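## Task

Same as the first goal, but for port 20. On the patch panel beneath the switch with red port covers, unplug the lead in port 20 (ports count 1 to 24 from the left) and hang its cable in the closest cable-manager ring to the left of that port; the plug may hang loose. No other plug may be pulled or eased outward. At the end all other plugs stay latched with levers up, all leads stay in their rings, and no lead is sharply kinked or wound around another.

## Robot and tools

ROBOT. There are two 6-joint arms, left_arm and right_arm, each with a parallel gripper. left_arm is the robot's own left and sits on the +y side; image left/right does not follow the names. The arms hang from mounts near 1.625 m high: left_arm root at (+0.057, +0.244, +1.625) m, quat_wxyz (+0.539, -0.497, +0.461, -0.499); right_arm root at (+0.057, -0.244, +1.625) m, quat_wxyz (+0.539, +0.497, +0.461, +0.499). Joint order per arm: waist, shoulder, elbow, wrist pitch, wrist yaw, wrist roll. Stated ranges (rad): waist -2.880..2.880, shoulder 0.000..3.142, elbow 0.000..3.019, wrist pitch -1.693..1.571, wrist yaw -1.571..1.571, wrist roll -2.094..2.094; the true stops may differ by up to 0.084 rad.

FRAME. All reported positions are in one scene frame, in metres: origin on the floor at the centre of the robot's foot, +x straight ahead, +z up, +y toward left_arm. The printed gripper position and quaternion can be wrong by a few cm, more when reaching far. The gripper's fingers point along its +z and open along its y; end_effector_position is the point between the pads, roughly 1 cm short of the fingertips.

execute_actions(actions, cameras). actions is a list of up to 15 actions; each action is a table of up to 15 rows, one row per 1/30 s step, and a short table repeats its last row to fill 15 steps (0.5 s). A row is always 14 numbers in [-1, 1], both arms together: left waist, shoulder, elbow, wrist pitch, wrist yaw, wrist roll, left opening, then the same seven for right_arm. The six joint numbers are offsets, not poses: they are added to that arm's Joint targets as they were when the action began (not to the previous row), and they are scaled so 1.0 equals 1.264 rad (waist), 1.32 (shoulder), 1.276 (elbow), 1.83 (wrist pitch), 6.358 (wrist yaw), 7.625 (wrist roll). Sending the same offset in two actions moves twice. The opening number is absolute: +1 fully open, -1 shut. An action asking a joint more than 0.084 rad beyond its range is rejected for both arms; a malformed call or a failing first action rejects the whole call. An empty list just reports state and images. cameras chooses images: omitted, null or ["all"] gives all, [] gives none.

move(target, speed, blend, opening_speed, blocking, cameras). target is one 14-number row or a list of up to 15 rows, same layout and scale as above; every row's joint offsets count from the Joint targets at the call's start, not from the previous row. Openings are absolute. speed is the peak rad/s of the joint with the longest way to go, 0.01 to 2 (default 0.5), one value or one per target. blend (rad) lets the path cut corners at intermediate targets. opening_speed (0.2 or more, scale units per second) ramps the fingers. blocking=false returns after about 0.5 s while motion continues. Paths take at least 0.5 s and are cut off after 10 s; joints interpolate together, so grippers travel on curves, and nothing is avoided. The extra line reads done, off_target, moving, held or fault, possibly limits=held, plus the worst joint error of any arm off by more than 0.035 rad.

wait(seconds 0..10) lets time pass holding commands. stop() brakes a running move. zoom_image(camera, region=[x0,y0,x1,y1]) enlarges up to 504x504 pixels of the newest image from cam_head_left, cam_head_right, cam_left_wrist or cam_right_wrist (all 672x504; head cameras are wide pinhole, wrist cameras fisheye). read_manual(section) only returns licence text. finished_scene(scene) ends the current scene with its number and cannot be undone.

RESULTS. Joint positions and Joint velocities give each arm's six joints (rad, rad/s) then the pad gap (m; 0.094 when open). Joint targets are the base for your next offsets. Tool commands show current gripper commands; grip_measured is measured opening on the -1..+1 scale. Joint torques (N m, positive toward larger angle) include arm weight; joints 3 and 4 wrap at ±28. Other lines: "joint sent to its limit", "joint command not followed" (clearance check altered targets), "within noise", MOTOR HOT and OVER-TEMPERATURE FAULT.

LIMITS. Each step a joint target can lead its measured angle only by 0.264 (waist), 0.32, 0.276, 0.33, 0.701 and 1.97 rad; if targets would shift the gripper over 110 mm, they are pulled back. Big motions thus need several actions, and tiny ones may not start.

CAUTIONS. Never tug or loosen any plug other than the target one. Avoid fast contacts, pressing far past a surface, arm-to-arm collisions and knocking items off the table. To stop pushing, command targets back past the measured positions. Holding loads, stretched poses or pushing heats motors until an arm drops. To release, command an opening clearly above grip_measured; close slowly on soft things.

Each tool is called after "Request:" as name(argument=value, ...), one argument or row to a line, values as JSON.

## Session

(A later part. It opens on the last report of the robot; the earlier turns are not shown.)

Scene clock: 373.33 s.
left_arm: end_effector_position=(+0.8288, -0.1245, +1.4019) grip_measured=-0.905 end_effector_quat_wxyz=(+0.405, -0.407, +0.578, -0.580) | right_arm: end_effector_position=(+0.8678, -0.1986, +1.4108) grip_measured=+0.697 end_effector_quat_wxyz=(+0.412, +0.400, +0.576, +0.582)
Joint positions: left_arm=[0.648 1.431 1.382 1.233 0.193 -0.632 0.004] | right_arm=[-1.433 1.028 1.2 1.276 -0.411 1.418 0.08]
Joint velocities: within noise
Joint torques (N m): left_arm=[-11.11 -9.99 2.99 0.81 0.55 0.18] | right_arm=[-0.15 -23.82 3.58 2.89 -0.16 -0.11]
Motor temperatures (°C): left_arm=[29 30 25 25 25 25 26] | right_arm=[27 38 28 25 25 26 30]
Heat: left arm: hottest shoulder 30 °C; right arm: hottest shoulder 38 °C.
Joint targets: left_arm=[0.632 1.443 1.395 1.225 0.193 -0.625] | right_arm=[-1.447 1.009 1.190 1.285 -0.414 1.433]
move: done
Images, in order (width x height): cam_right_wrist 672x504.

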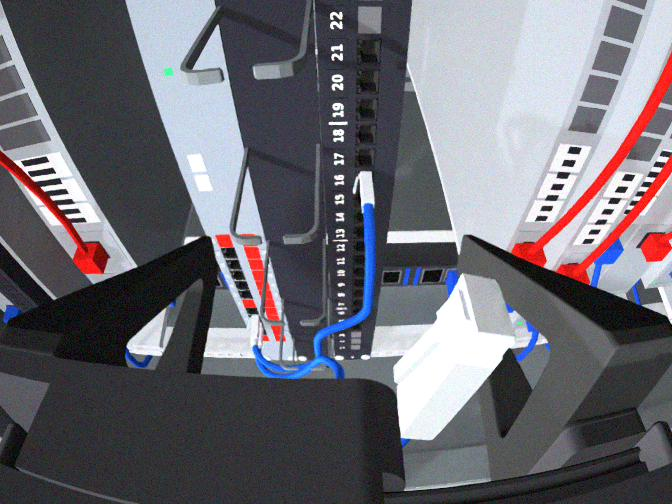

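Request:
move(
  target=[0,0,0,0,0,0,-1,-0.0759,-0.0382,-0.1301,0.0869,-0.0017,0.0135,0.7],
  speed=0.1,
)

Request:
zoom_image(
  camera="cam_right_wrist",
  region=[230, 200, 500, 400],
)

Scene clock: 389.43 s.
left_arm: end_effector_position=(+0.8288, -0.1245, +1.4019) grip_measured=-0.905 end_effector_quat_wxyz=(+0.405, -0.407, +0.578, -0.580) | right_arm: end_effector_position=(+0.8133, -0.2200, +1.4173) grip_measured=+0.698 end_effector_quat_wxyz=(+0.409, +0.403, +0.578, +0.580)
Joint positions: left_arm=[0.648 1.431 1.382 1.233 0.193 -0.632 0.004] | right_arm=[-1.525 0.98 1.033 1.426 -0.421 1.519 0.08]
Joint velocities: within noise
Joint torques (N m): left_arm=[-11.22 -10.34 3.02 0.79 0.56 0.16] | right_arm=[-1.2 -22.42 2.4 3.21 -0.13 -0.11]
Motor temperatures (°C): left_arm=[29 30 25 25 25 25 27] | right_arm=[27 38 28 25 25 26 29]
Heat: left arm: hottest shoulder 30 °C; right arm: hottest shoulder 38 °C.
Joint targets: left_arm=[0.632 1.443 1.395 1.225 0.193 -0.625] | right_arm=[-1.543 0.958 1.024 1.444 -0.425 1.535]
move: done

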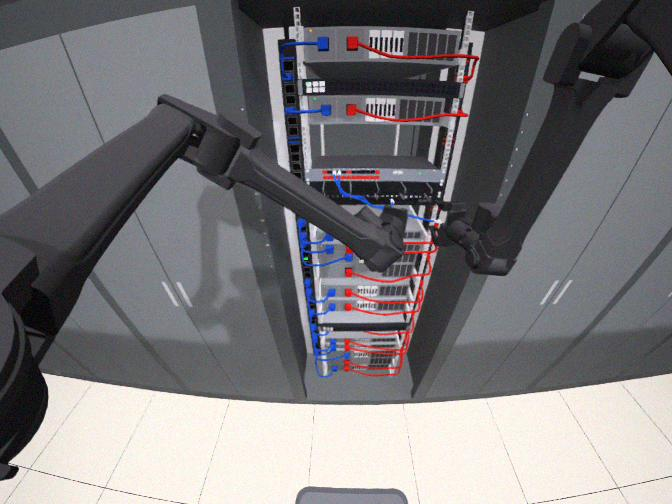

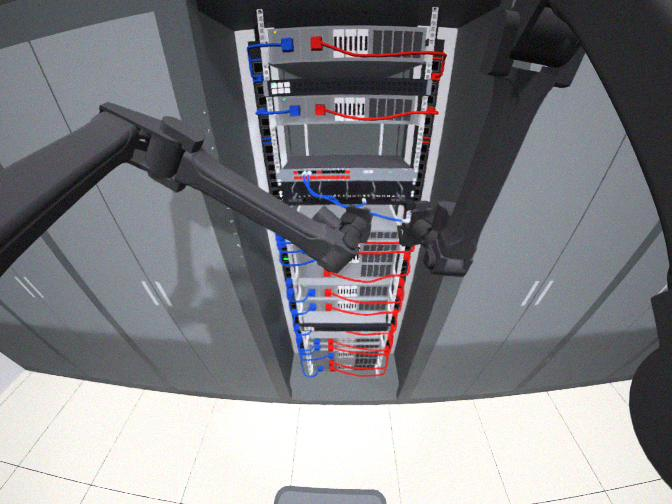

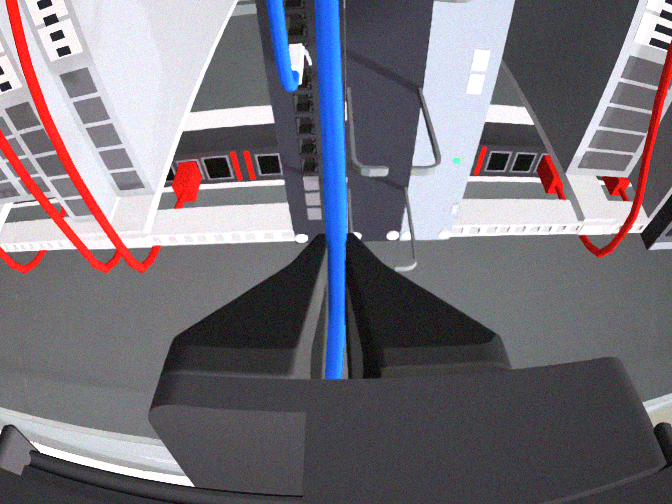

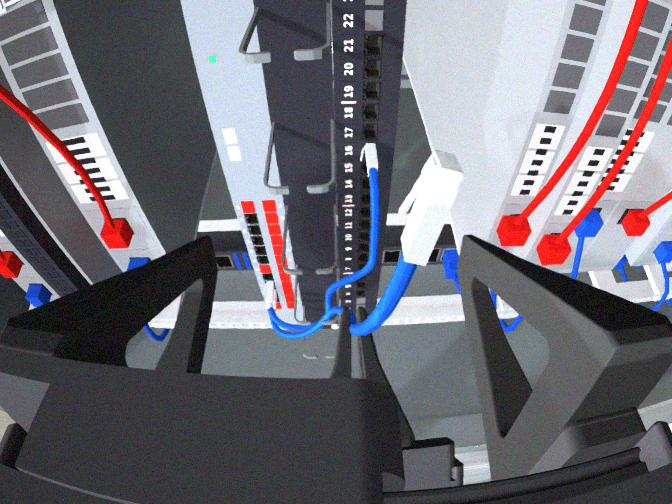

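Scaled by 1.867 from the camera's 672x504 image, which has a finer 960x720 frame.

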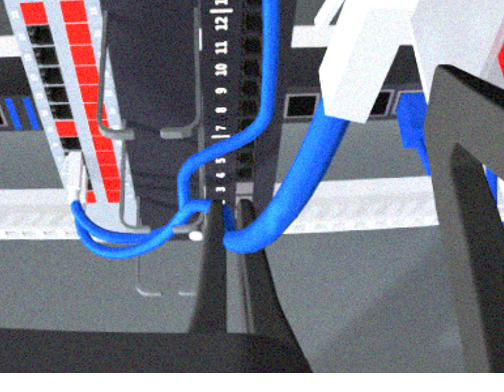

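Request:
move(
  target=[0,0,0,0,0,0,-1,0.1677,0.0871,0.1011,-0.065,0.0049,-0.0282,0.7],
  speed=0.1,
)

Request:
zoom_image(
  camera="cam_right_wrist",
  region=[230, 200, 500, 400],
)

Scene clock: 412.87 s.
left_arm: end_effector_position=(+0.8288, -0.1245, +1.4019) grip_measured=-0.905 end_effector_quat_wxyz=(+0.405, -0.407, +0.578, -0.580) | right_arm: end_effector_position=(+0.8380, -0.1713, +1.3976) grip_measured=+0.698 end_effector_quat_wxyz=(+0.410, +0.403, +0.574, +0.583)
Joint positions: left_arm=[0.648 1.431 1.382 1.233 0.193 -0.632 0.004] | right_arm=[-1.349 1.05 1.128 1.334 -0.396 1.336 0.08]
Joint velocities: within noise
Joint torques (N m): left_arm=[-11.4 -10.05 3.04 0.76 0.56 0.14] | right_arm=[3.66 -19.14 5.79 2.19 0 -0.37]
Motor temperatures (°C): left_arm=[29 30 25 25 25 25 27] | right_arm=[27 40 28 25 25 26 29]
Heat: left arm: hottest shoulder 30 °C; right arm: hottest shoulder 40 °C.
Joint targets: left_arm=[0.632 1.443 1.395 1.225 0.193 -0.625] | right_arm=[-1.331 1.073 1.153 1.325 -0.393 1.321]
move: done

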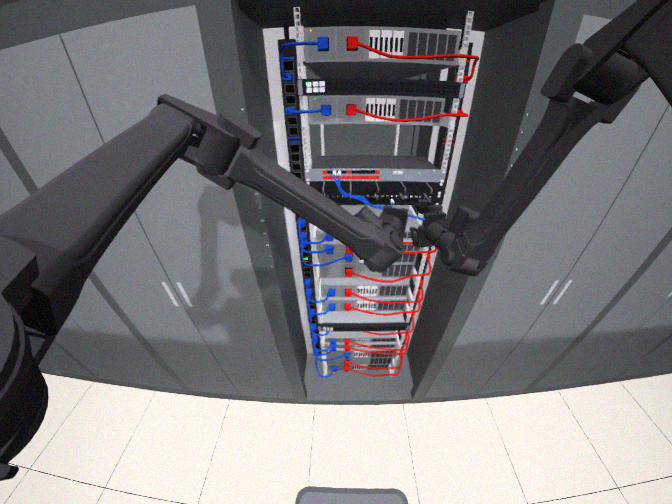

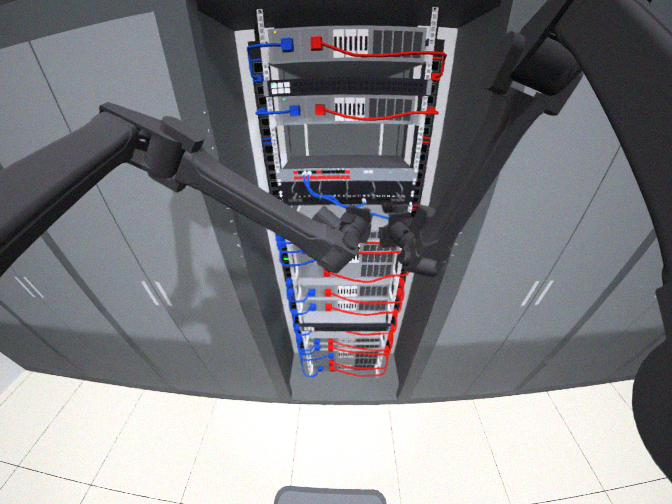

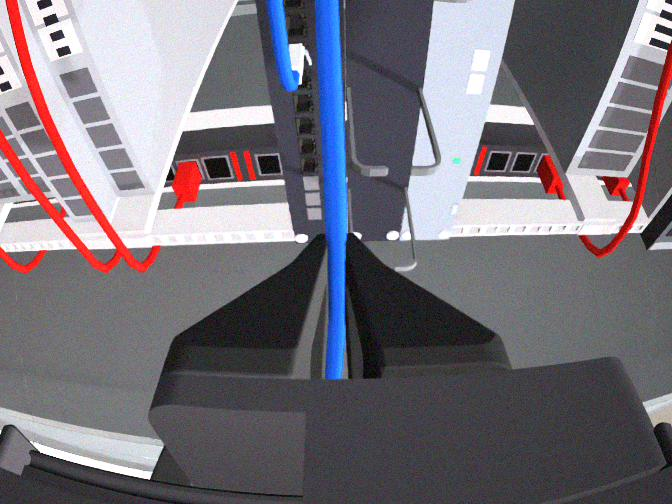

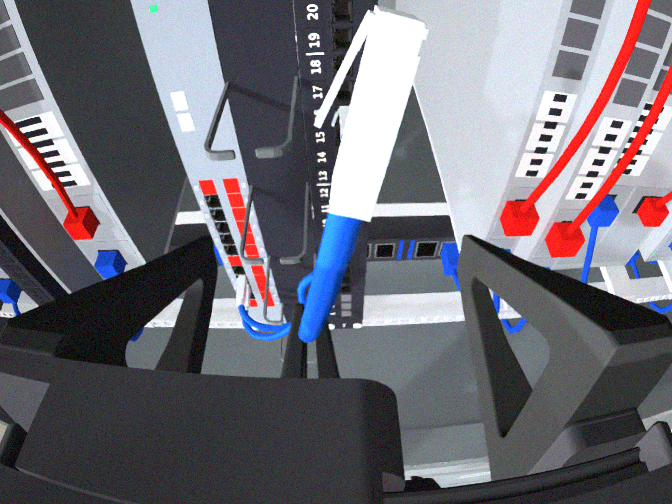

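Scaled by 1.867 from the camera's 672x504 image, which has a finer 960x720 frame.

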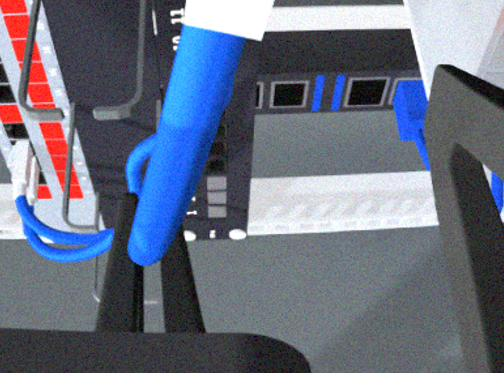

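Request:
move(
  target=[0,0,0,0,0,0,-1,-0.0957,-0.0523,-0.0752,0.0579,-0.0033,0.0157,0.7],
  speed=0.1,
  cameras=["cam_right_wrist","cam_left_wrist"],
)

Request:
zoom_image(
  camera="cam_right_wrist",
  region=[230, 160, 500, 400],
)

Scene clock: 434.93 s.
left_arm: end_effector_position=(+0.8288, -0.1245, +1.4019) grip_measured=-0.905 end_effector_quat_wxyz=(+0.405, -0.407, +0.578, -0.580) | right_arm: end_effector_position=(+0.8190, -0.1951, +1.4056) grip_measured=+0.698 end_effector_quat_wxyz=(+0.414, +0.399, +0.573, +0.584)
Joint positions: left_arm=[0.648 1.431 1.382 1.233 0.193 -0.632 0.004] | right_arm=[-1.434 1.022 1.066 1.413 -0.411 1.424 0.08]
Joint velocities: within noise
Joint torques (N m): left_arm=[-11.4 -9.99 2.99 0.83 0.58 0.17] | right_arm=[-0.21 -22.48 2.32 3.22 -0.2 -0.16]
Motor temperatures (°C): left_arm=[29 30 25 25 25 25 27] | right_arm=[27 39 29 25 25 26 29]
Heat: left arm: hottest shoulder 30 °C; right arm: hottest shoulder 39 °C.
Joint targets: left_arm=[0.632 1.443 1.395 1.225 0.193 -0.625] | right_arm=[-1.452 1.004 1.058 1.431 -0.414 1.440]
move: done
Images, in order (width x height): cam_left_wrist 672x504, cam_right_wrist 672x504.

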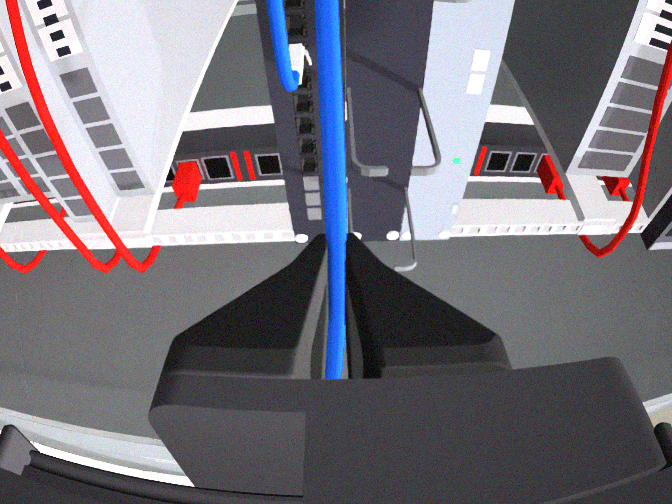

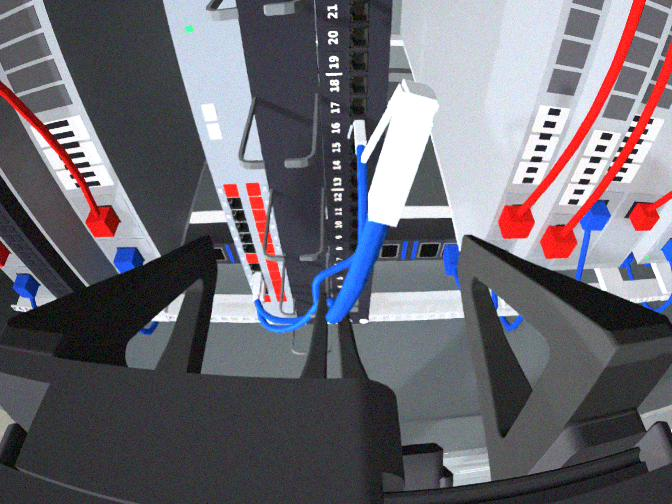

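Scaled by 1.867 from the camera's 672x504 image, which has a finer 960x720 frame.

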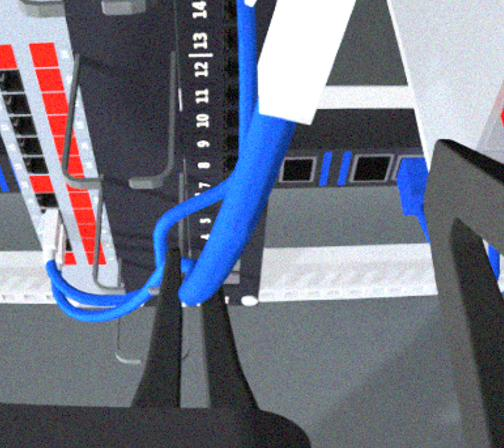

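Request:
move(
  target=[0,0,0,0,0,0,-1,0.0475,0.0477,0.0478,-0.018,0.001,-0.0072,0.7],
  speed=0.06,
  cameras=["cam_right_wrist"],
)

Request:
zoom_image(
  camera="cam_right_wrist",
  region=[230, 160, 500, 400],
)

Scene clock: 452.20 s.
left_arm: end_effector_position=(+0.8288, -0.1245, +1.4019) grip_measured=-0.905 end_effector_quat_wxyz=(+0.405, -0.407, +0.578, -0.580) | right_arm: end_effector_position=(+0.8248, -0.1875, +1.4001) grip_measured=+0.698 end_effector_quat_wxyz=(+0.415, +0.397, +0.572, +0.586)
Joint positions: left_arm=[0.648 1.431 1.382 1.233 0.193 -0.632 0.004] | right_arm=[-1.41 1.045 1.093 1.406 -0.411 1.401 0.08]
Joint velocities: within noise
Joint torques (N m): left_arm=[-11.34 -9.82 3 0.72 0.56 0.14] | right_arm=[3.19 -18.9 5.52 2.25 0.03 -0.4]
Motor temperatures (°C): left_arm=[29 30 25 25 26 25 27] | right_arm=[27 40 28 25 25 26 29]
Heat: left arm: hottest shoulder 30 °C; right arm: hottest shoulder 40 °C.
Joint targets: left_arm=[0.632 1.443 1.395 1.225 0.193 -0.625] | right_arm=[-1.392 1.067 1.118 1.398 -0.408 1.385]
move: done
Images, in order (width x height): cam_right_wrist 672x504.

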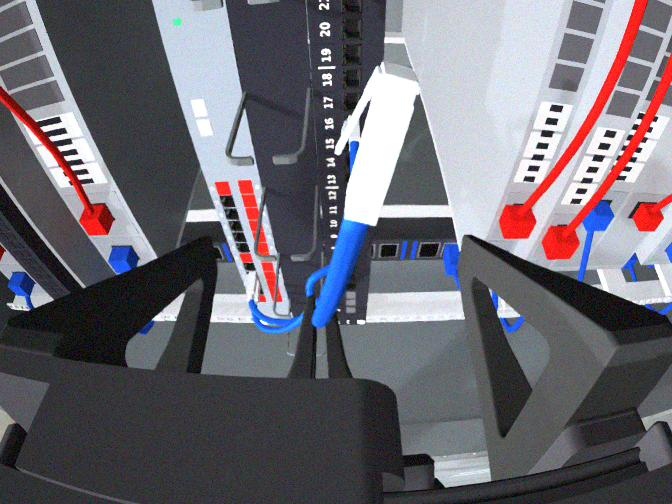

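Scaled by 1.867 from the camera's 672x504 image, which has a finer 960x720 frame.

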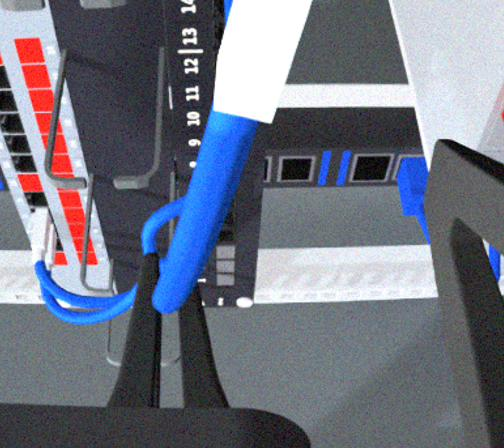

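Request:
zoom_image(
  camera="cam_right_wrist",
  region=[290, 200, 410, 330],
)

Scaled by 3.877 from the camera's 672x504 image, which has a finer 960x720 frame.

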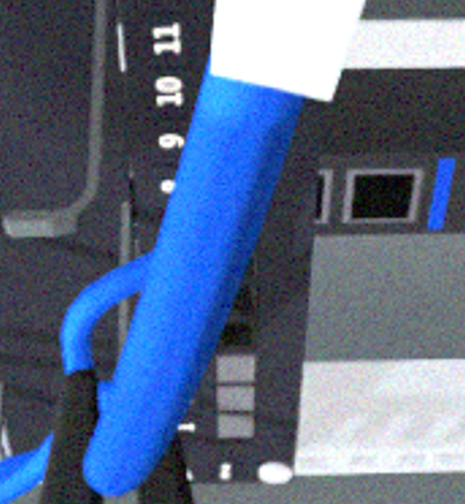

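Request:
move(
  target=[0,0,0,0,0,0,-1,0,0,-0.04,0.0226,0,0,0.7],
  speed=0.06,
  cameras=["cam_right_wrist"],
)

Request:
zoom_image(
  camera="cam_right_wrist",
  region=[290, 200, 410, 330],
)

Scene clock: 468.83 s.
left_arm: end_effector_position=(+0.8288, -0.1245, +1.4019) grip_measured=-0.905 end_effector_quat_wxyz=(+0.405, -0.407, +0.578, -0.580) | right_arm: end_effector_position=(+0.8180, -0.1868, +1.3986) grip_measured=+0.698 end_effector_quat_wxyz=(+0.414, +0.397, +0.572, +0.586)
Joint positions: left_arm=[0.648 1.431 1.382 1.233 0.193 -0.632 0.004] | right_arm=[-1.41 1.045 1.075 1.421 -0.411 1.4 0.08]
Joint velocities: within noise
Joint torques (N m): left_arm=[-11.63 -10.05 3.04 0.76 0.56 0.16] | right_arm=[3.25 -18.67 2.24 3.25 0.04 -0.37]
Motor temperatures (°C): left_arm=[30 30 25 25 26 25 27] | right_arm=[27 39 28 25 25 26 29]
Heat: left arm: hottest waist 30 °C; right arm: hottest shoulder 39 °C.
Joint targets: left_arm=[0.632 1.443 1.395 1.225 0.193 -0.625] | right_arm=[-1.392 1.067 1.067 1.439 -0.408 1.385]
move: done
Images, in order (width x height): cam_right_wrist 672x504.

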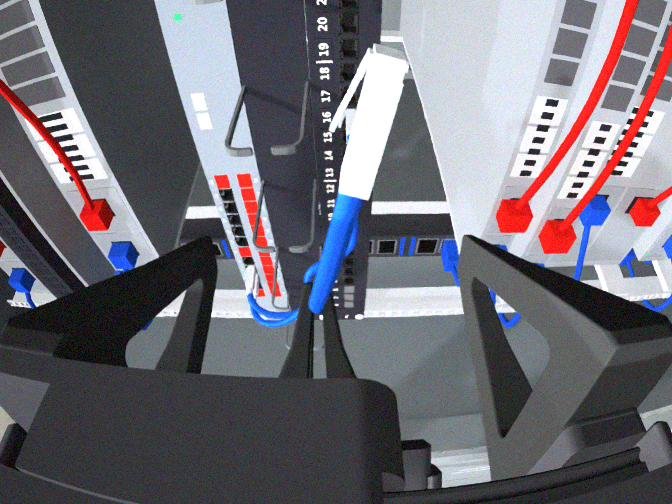

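Scaled by 3.877 from the camera's 672x504 image, which has a finer 960x720 frame.

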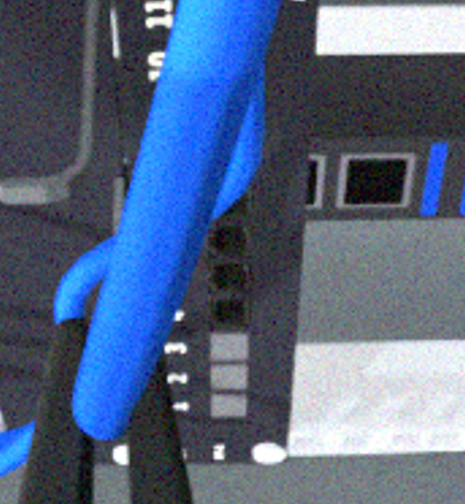

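Request:
move(
  target=[0,0,0,0,0,0,-1,0,0,0,0,0,0,-0.7],
  opening_speed=0.6,
  cameras=["cam_right_wrist"],
)

Request:
zoom_image(
  camera="cam_right_wrist",
  region=[250, 180, 430, 390],
)

Scene clock: 476.07 s.
left_arm: end_effector_position=(+0.8288, -0.1245, +1.4019) grip_measured=-0.905 end_effector_quat_wxyz=(+0.405, -0.407, +0.578, -0.580) | right_arm: end_effector_position=(+0.8177, -0.1868, +1.3987) grip_measured=-0.697 end_effector_quat_wxyz=(+0.414, +0.397, +0.572, +0.586)
Joint positions: left_arm=[0.648 1.431 1.382 1.233 0.193 -0.632 0.004] | right_arm=[-1.41 1.045 1.075 1.423 -0.411 1.4 0.014]
Joint velocities: within noise
Joint torques (N m): left_arm=[-11.05 -10.23 3.04 0.79 0.57 0.15] | right_arm=[3.14 -18.84 2.3 3.14 0.03 -0.38]
Motor temperatures (°C): left_arm=[30 30 25 25 26 25 27] | right_arm=[27 39 28 25 25 26 29]
Heat: left arm: hottest waist 30 °C; right arm: hottest shoulder 39 °C.
Joint targets: left_arm=[0.632 1.443 1.395 1.225 0.193 -0.625] | right_arm=[-1.392 1.067 1.067 1.439 -0.408 1.385]
move: done
Images, in order (width x height): cam_right_wrist 672x504.

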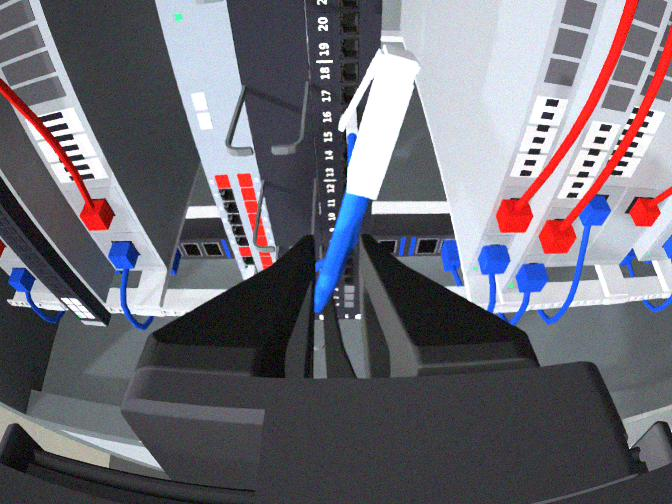

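Scaled by 2.400 from the camera's 672x504 image, which has a finer 960x720 frame.

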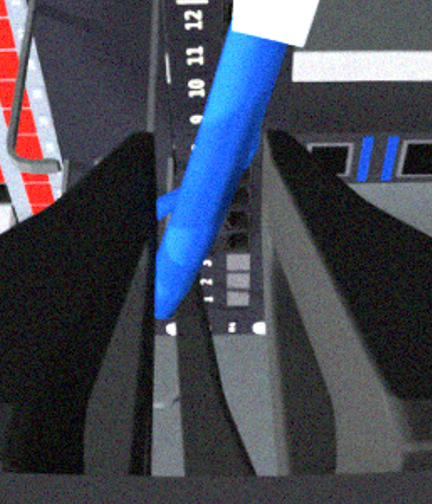

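Request:
move(
  target=[0,0,0,0,0,0,-1,0,0,0,0,0,0,-1],
  opening_speed=0.25,
  cameras=["cam_right_wrist","cam_left_wrist"],
)

Request:
zoom_image(
  camera="cam_right_wrist",
  region=[250, 180, 430, 390],
)

Scene clock: 480.30 s.
left_arm: end_effector_position=(+0.8288, -0.1246, +1.4017) grip_measured=-0.905 end_effector_quat_wxyz=(+0.406, -0.406, +0.578, -0.580) | right_arm: end_effector_position=(+0.8178, -0.1866, +1.3995) grip_measured=-0.910 end_effector_quat_wxyz=(+0.415, +0.397, +0.571, +0.586)
Joint positions: left_arm=[0.648 1.431 1.382 1.232 0.192 -0.63 0.004] | right_arm=[-1.409 1.045 1.075 1.425 -0.411 1.4 0.004]
Joint velocities: within noise
Joint torques (N m): left_arm=[-11.58 -9.88 2.91 0.79 0.57 0.14] | right_arm=[2.9 -18.61 2.28 3.03 0.03 -0.39]
Motor temperatures (°C): left_arm=[30 30 25 25 26 25 27] | right_arm=[27 39 28 25 25 26 29]
Heat: left arm: hottest waist 30 °C; right arm: hottest shoulder 39 °C.
Joint targets: left_arm=[0.632 1.443 1.395 1.225 0.193 -0.625] | right_arm=[-1.392 1.067 1.067 1.439 -0.408 1.385]
move: done
Images, in order (width x height): cam_left_wrist 672x504, cam_right_wrist 672x504.

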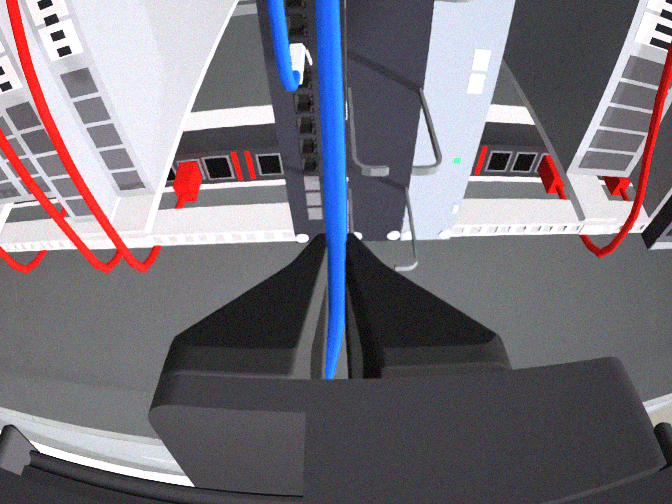

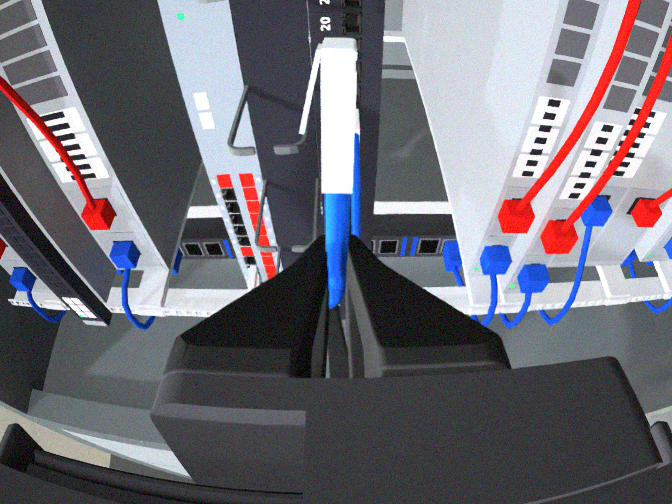

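Scaled by 2.400 from the camera's 672x504 image, which has a finer 960x720 frame.

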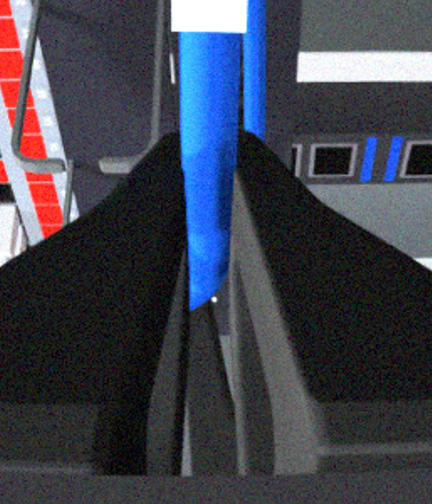

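Request:
move(
  target=[-0.0352,-0.0485,0.0721,-0.0661,-0.0028,0.0054,-1,0.0483,-0.1027,0.1622,-0.179,0.0022,-0.0085,-1],
  speed=0.08,
)

Request:
zoom_image(
  camera="cam_head_left",
  region=[340, 160, 480, 260],
)

Request:
zoom_image(
  camera="cam_head_right",
  region=[310, 160, 450, 260],
)

Scene clock: 523.57 s.
left_arm: end_effector_position=(+0.8778, -0.1163, +1.4337) grip_measured=-0.905 end_effector_quat_wxyz=(+0.411, -0.409, +0.571, -0.581) | right_arm: end_effector_position=(+0.8915, -0.1837, +1.4417) grip_measured=-0.910 end_effector_quat_wxyz=(+0.402, +0.407, +0.580, +0.581)
Joint positions: left_arm=[0.603 1.391 1.474 1.111 0.176 -0.594 0.004] | right_arm=[-1.349 0.958 1.228 1.119 -0.4 1.336 0.004]
Joint velocities: within noise
Joint torques (N m): left_arm=[-10.75 -11.75 3.64 0.77 0.53 0.19] | right_arm=[3.14 -24.94 9.68 2.19 0.11 -0.38]
Motor temperatures (°C): left_arm=[30 30 25 25 26 25 28] | right_arm=[27 38 28 25 25 26 30]
Heat: left arm: hottest waist 30 °C; right arm: hottest shoulder 38 °C.
Joint targets: left_arm=[0.587 1.378 1.487 1.104 0.176 -0.584] | right_arm=[-1.331 0.932 1.274 1.112 -0.394 1.320]
move: off_target (right_arm); right_arm: the elbow is farthest, 0.046 rad from its target

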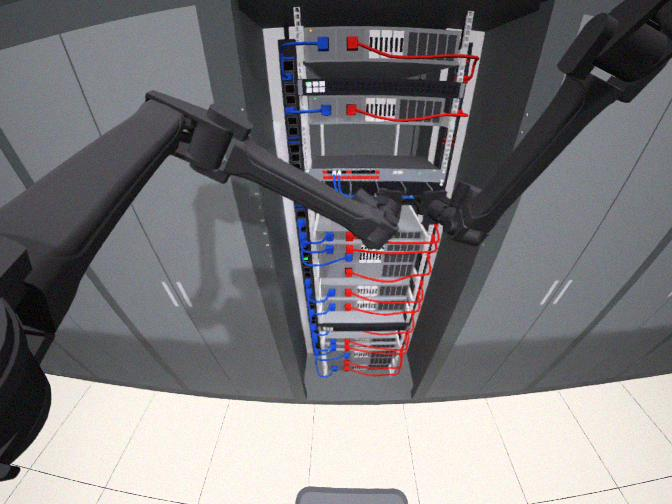

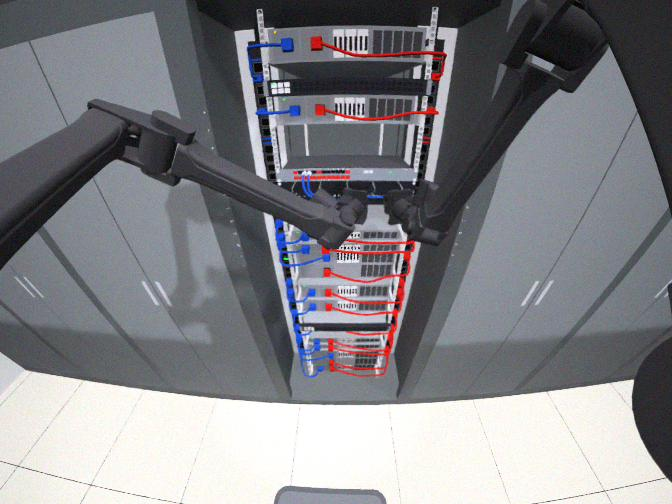

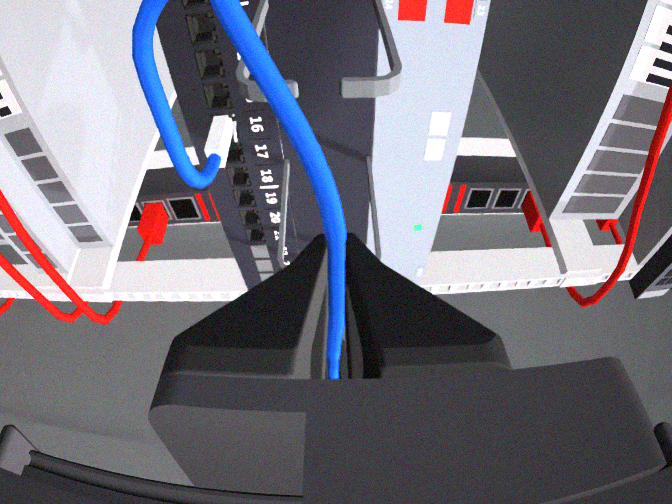

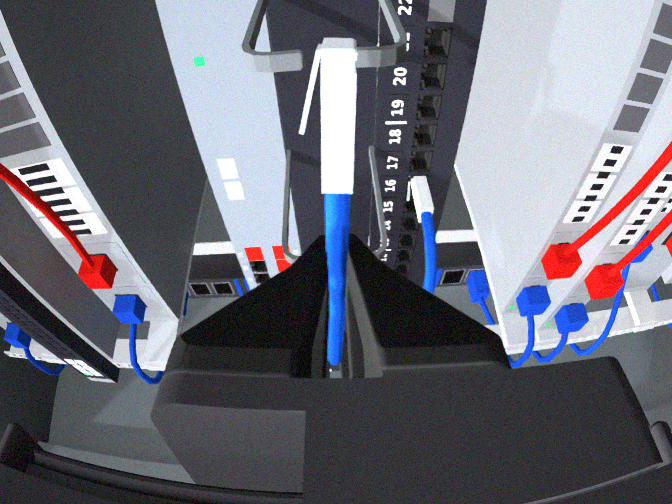

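Scaled by 3.600 from the camera's 672x504 image, which has a finer 960x720 frame.

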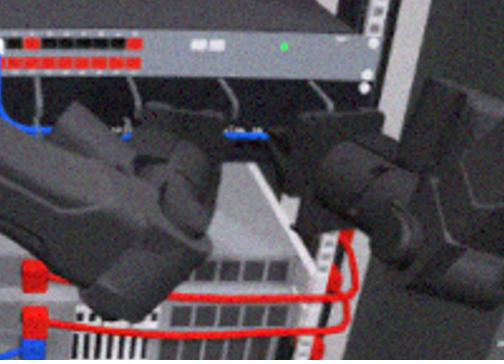

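Scaled by 3.600 from the camera's 672x504 image, which has a finer 960x720 frame.

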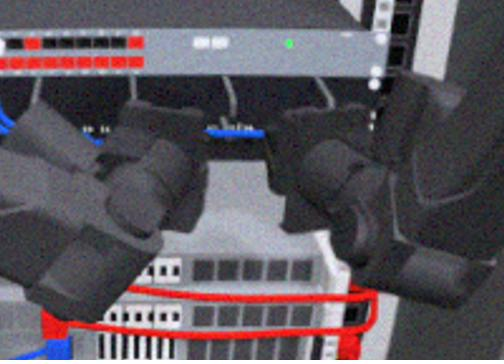

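Request:
zoom_image(
  camera="cam_right_wrist",
  region=[220, 0, 460, 280],
)

Request:
zoom_image(
  camera="cam_left_wrist",
  region=[210, 40, 430, 280],
)

Scaled by 1.800 from the camera's 672x504 image, which has a finer 960x720 frame.

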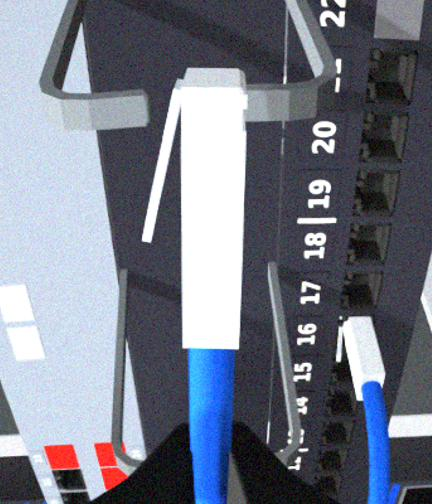

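Scaled by 2.100 from the camera's 672x504 image, which has a finer 960x720 frame.

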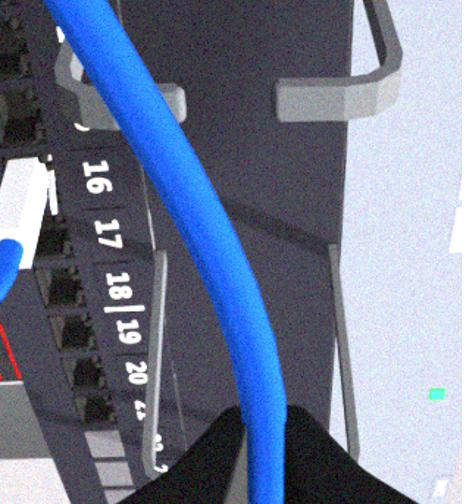

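Request:
move(
  target=[0,0,0,0,0,0,-0.74,0,0,0,0,0,0,-1],
  opening_speed=0.25,
  cameras=["cam_left_wrist"],
)

Request:
zoom_image(
  camera="cam_left_wrist",
  region=[210, 140, 450, 380],
)

Scene clock: 562.07 s.
left_arm: end_effector_position=(+0.8784, -0.1156, +1.4341) grip_measured=-0.744 end_effector_quat_wxyz=(+0.412, -0.409, +0.572, -0.580) | right_arm: end_effector_position=(+0.8968, -0.1864, +1.4492) grip_measured=-0.910 end_effector_quat_wxyz=(+0.409, +0.405, +0.576, +0.581)
Joint positions: left_arm=[0.603 1.39 1.474 1.111 0.176 -0.591 0.012] | right_arm=[-1.349 0.952 1.239 1.118 -0.396 1.335 0.004]
Joint velocities: within noise
Joint torques (N m): left_arm=[-11.16 -11.81 3.62 0.72 0.57 0.18] | right_arm=[3.02 -24.23 8.88 2.25 -0.07 -0.37]
Motor temperatures (°C): left_arm=[30 31 25 25 26 25 28] | right_arm=[27 39 30 25 25 26 31]
Heat: left arm: hottest shoulder 31 °C; right arm: hottest shoulder 39 °C.
Joint targets: left_arm=[0.587 1.379 1.487 1.104 0.176 -0.583] | right_arm=[-1.331 0.932 1.274 1.112 -0.394 1.320]
move: done
Images, in order (width x height): cam_left_wrist 672x504.

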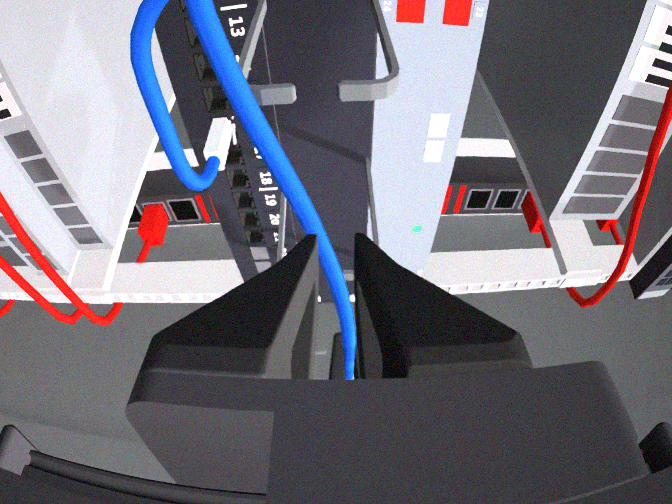

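Scaled by 2.100 from the camera's 672x504 image, which has a finer 960x720 frame.

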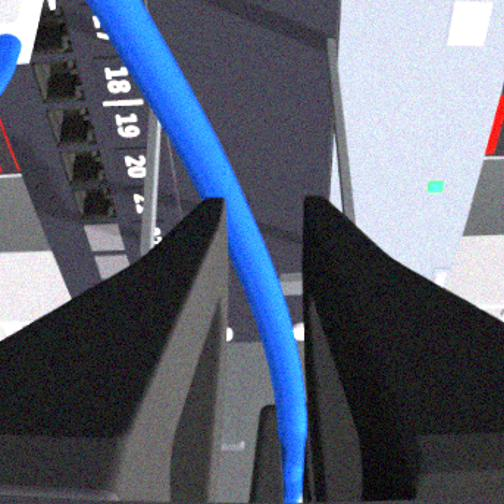

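Request:
move(
  target=[-0.0035,0.0409,0.0149,0.0148,0,0,-0.74,0,0,0,0,0,0,-1],
  speed=0.04,
  cameras=["cam_left_wrist"],
)

Request:
zoom_image(
  camera="cam_left_wrist",
  region=[210, 140, 450, 380],
)

Scene clock: 569.93 s.
left_arm: end_effector_position=(+0.8722, -0.1286, +1.4266) grip_measured=-0.743 end_effector_quat_wxyz=(+0.408, -0.408, +0.574, -0.581) | right_arm: end_effector_position=(+0.8968, -0.1864, +1.4492) grip_measured=-0.910 end_effector_quat_wxyz=(+0.409, +0.404, +0.576, +0.581)
Joint positions: left_arm=[0.6 1.42 1.486 1.118 0.176 -0.591 0.012] | right_arm=[-1.349 0.952 1.239 1.118 -0.396 1.335 0.004]
Joint velocities: within noise
Joint torques (N m): left_arm=[-11.81 -9.93 4.05 1.48 0.57 0.18] | right_arm=[3.02 -24.41 8.94 2.22 -0.07 -0.37]
Motor temperatures (°C): left_arm=[30 31 25 25 26 25 27] | right_arm=[27 40 30 25 25 26 31]
Heat: left arm: hottest shoulder 31 °C; right arm: hottest shoulder 40 °C.
Joint targets: left_arm=[0.583 1.432 1.506 1.131 0.176 -0.584] | right_arm=[-1.331 0.932 1.274 1.112 -0.394 1.321]
move: done
Images, in order (width x height): cam_left_wrist 672x504.

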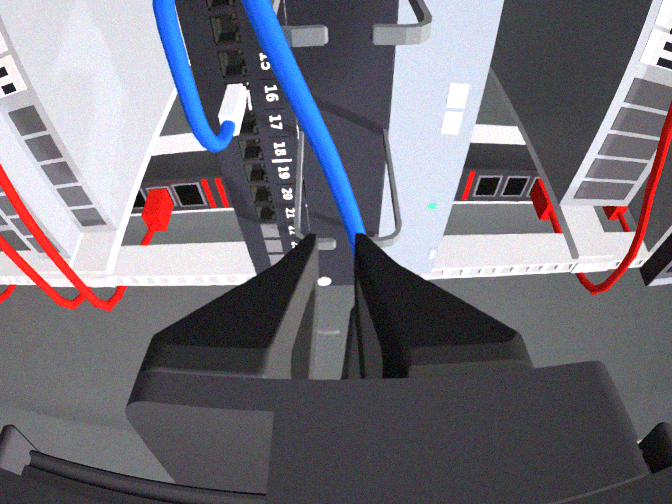

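Scaled by 2.100 from the camera's 672x504 image, which has a finer 960x720 frame.

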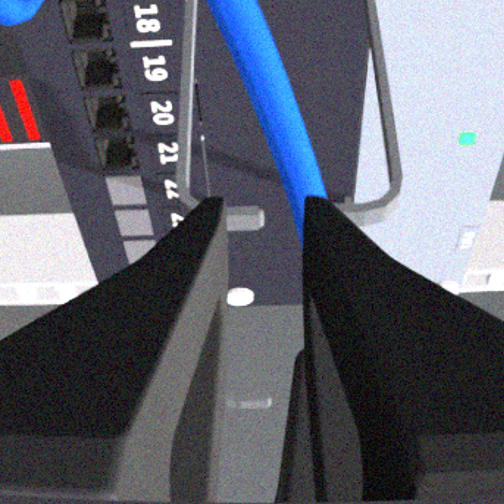

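Request:
wait(
  seconds=0.1,
)

Request:
zoom_image(
  camera="cam_right_wrist",
  region=[220, 140, 460, 380],
)

Request:
zoom_image(
  camera="cam_left_wrist",
  region=[300, 200, 400, 300],
)

Request:
zoom_image(
  camera="cam_head_left",
  region=[360, 170, 460, 240],
)

Request:
zoom_image(
  camera="cam_head_right",
  region=[330, 170, 430, 240],
)

Scene clock: 577.30 s.
left_arm: end_effector_position=(+0.8731, -0.1280, +1.4270) grip_measured=-0.743 end_effector_quat_wxyz=(+0.409, -0.408, +0.573, -0.581) | right_arm: end_effector_position=(+0.8968, -0.1864, +1.4492) grip_measured=-0.910 end_effector_quat_wxyz=(+0.409, +0.404, +0.576, +0.581)
Joint positions: left_arm=[0.6 1.42 1.488 1.118 0.176 -0.591 0.012] | right_arm=[-1.349 0.952 1.239 1.118 -0.396 1.334 0.004]
Joint velocities: within noise
Joint torques (N m): left_arm=[-11.22 -9.76 3.97 1.51 0.54 0.16] | right_arm=[3.14 -24.23 8.9 2.25 -0.08 -0.36]
Motor temperatures (°C): left_arm=[30 31 26 25 26 25 27] | right_arm=[27 41 30 25 25 26 31]
Heat: left arm: hottest shoulder 31 °C; right arm: hottest shoulder 41 °C.
Joint targets: left_arm=[0.583 1.432 1.506 1.131 0.176 -0.584] | right_arm=[-1.331 0.932 1.274 1.112 -0.394 1.320]
Tool commands: left_gripper/opening=-0.74 right_gripper/opening=-1.0
wait: 0.10 s; at rest from the start

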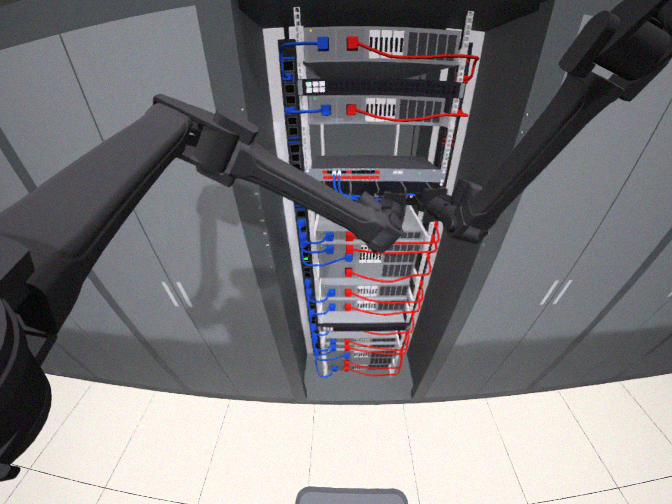

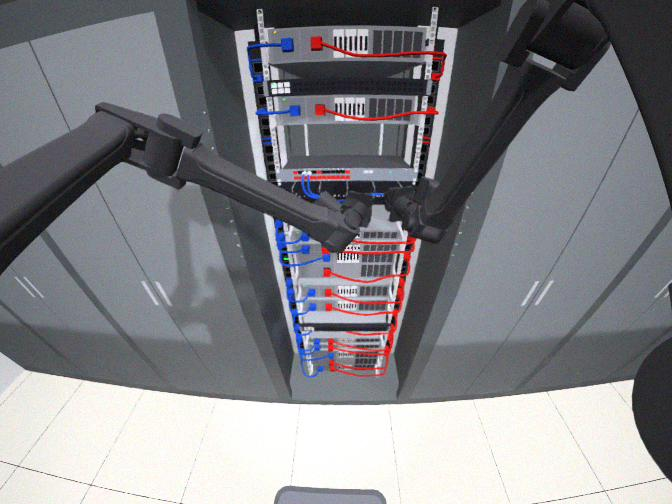

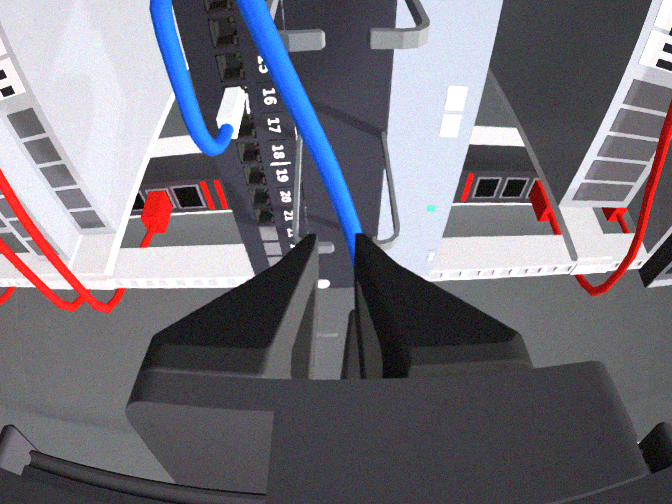

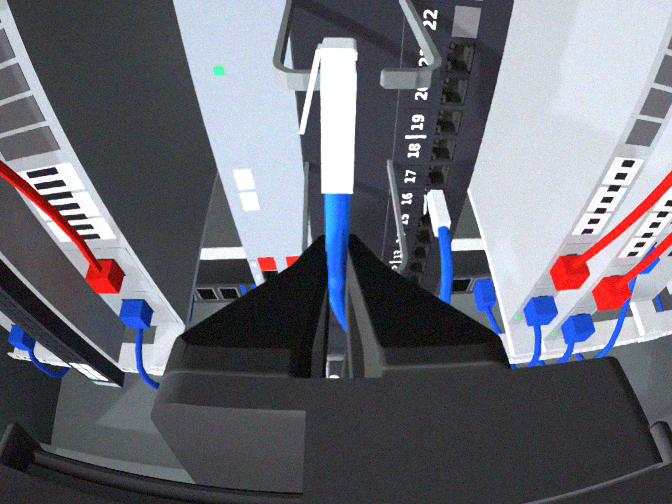

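Scaled by 2.100 from the camera's 672x504 image, which has a finer 960x720 frame.

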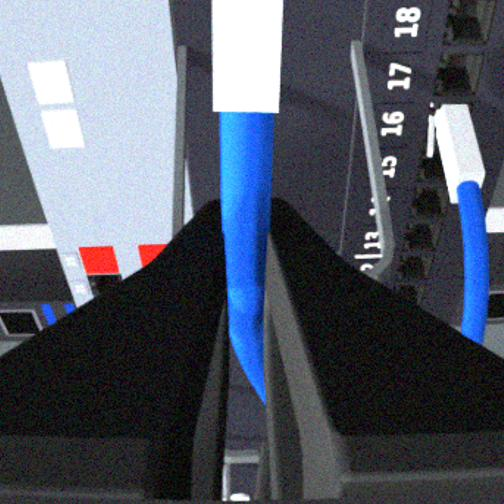

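Scaled by 5.040 from the camera's 672x504 image, which has a finer 960x720 frame.

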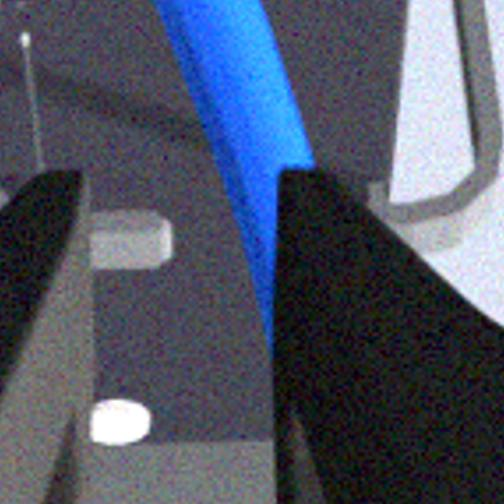

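Scaled by 5.040 from the camera's 672x504 image, which has a finer 960x720 frame.

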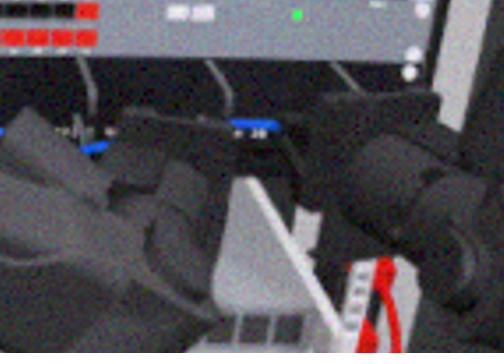

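Scaled by 5.040 from the camera's 672x504 image, which has a finer 960x720 frame.

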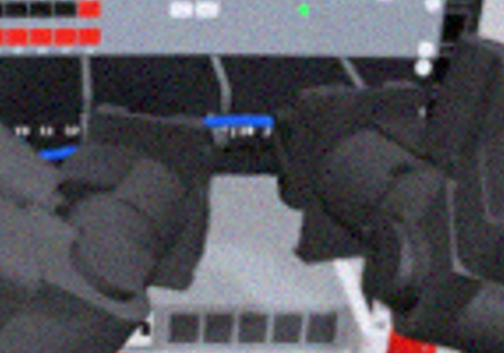

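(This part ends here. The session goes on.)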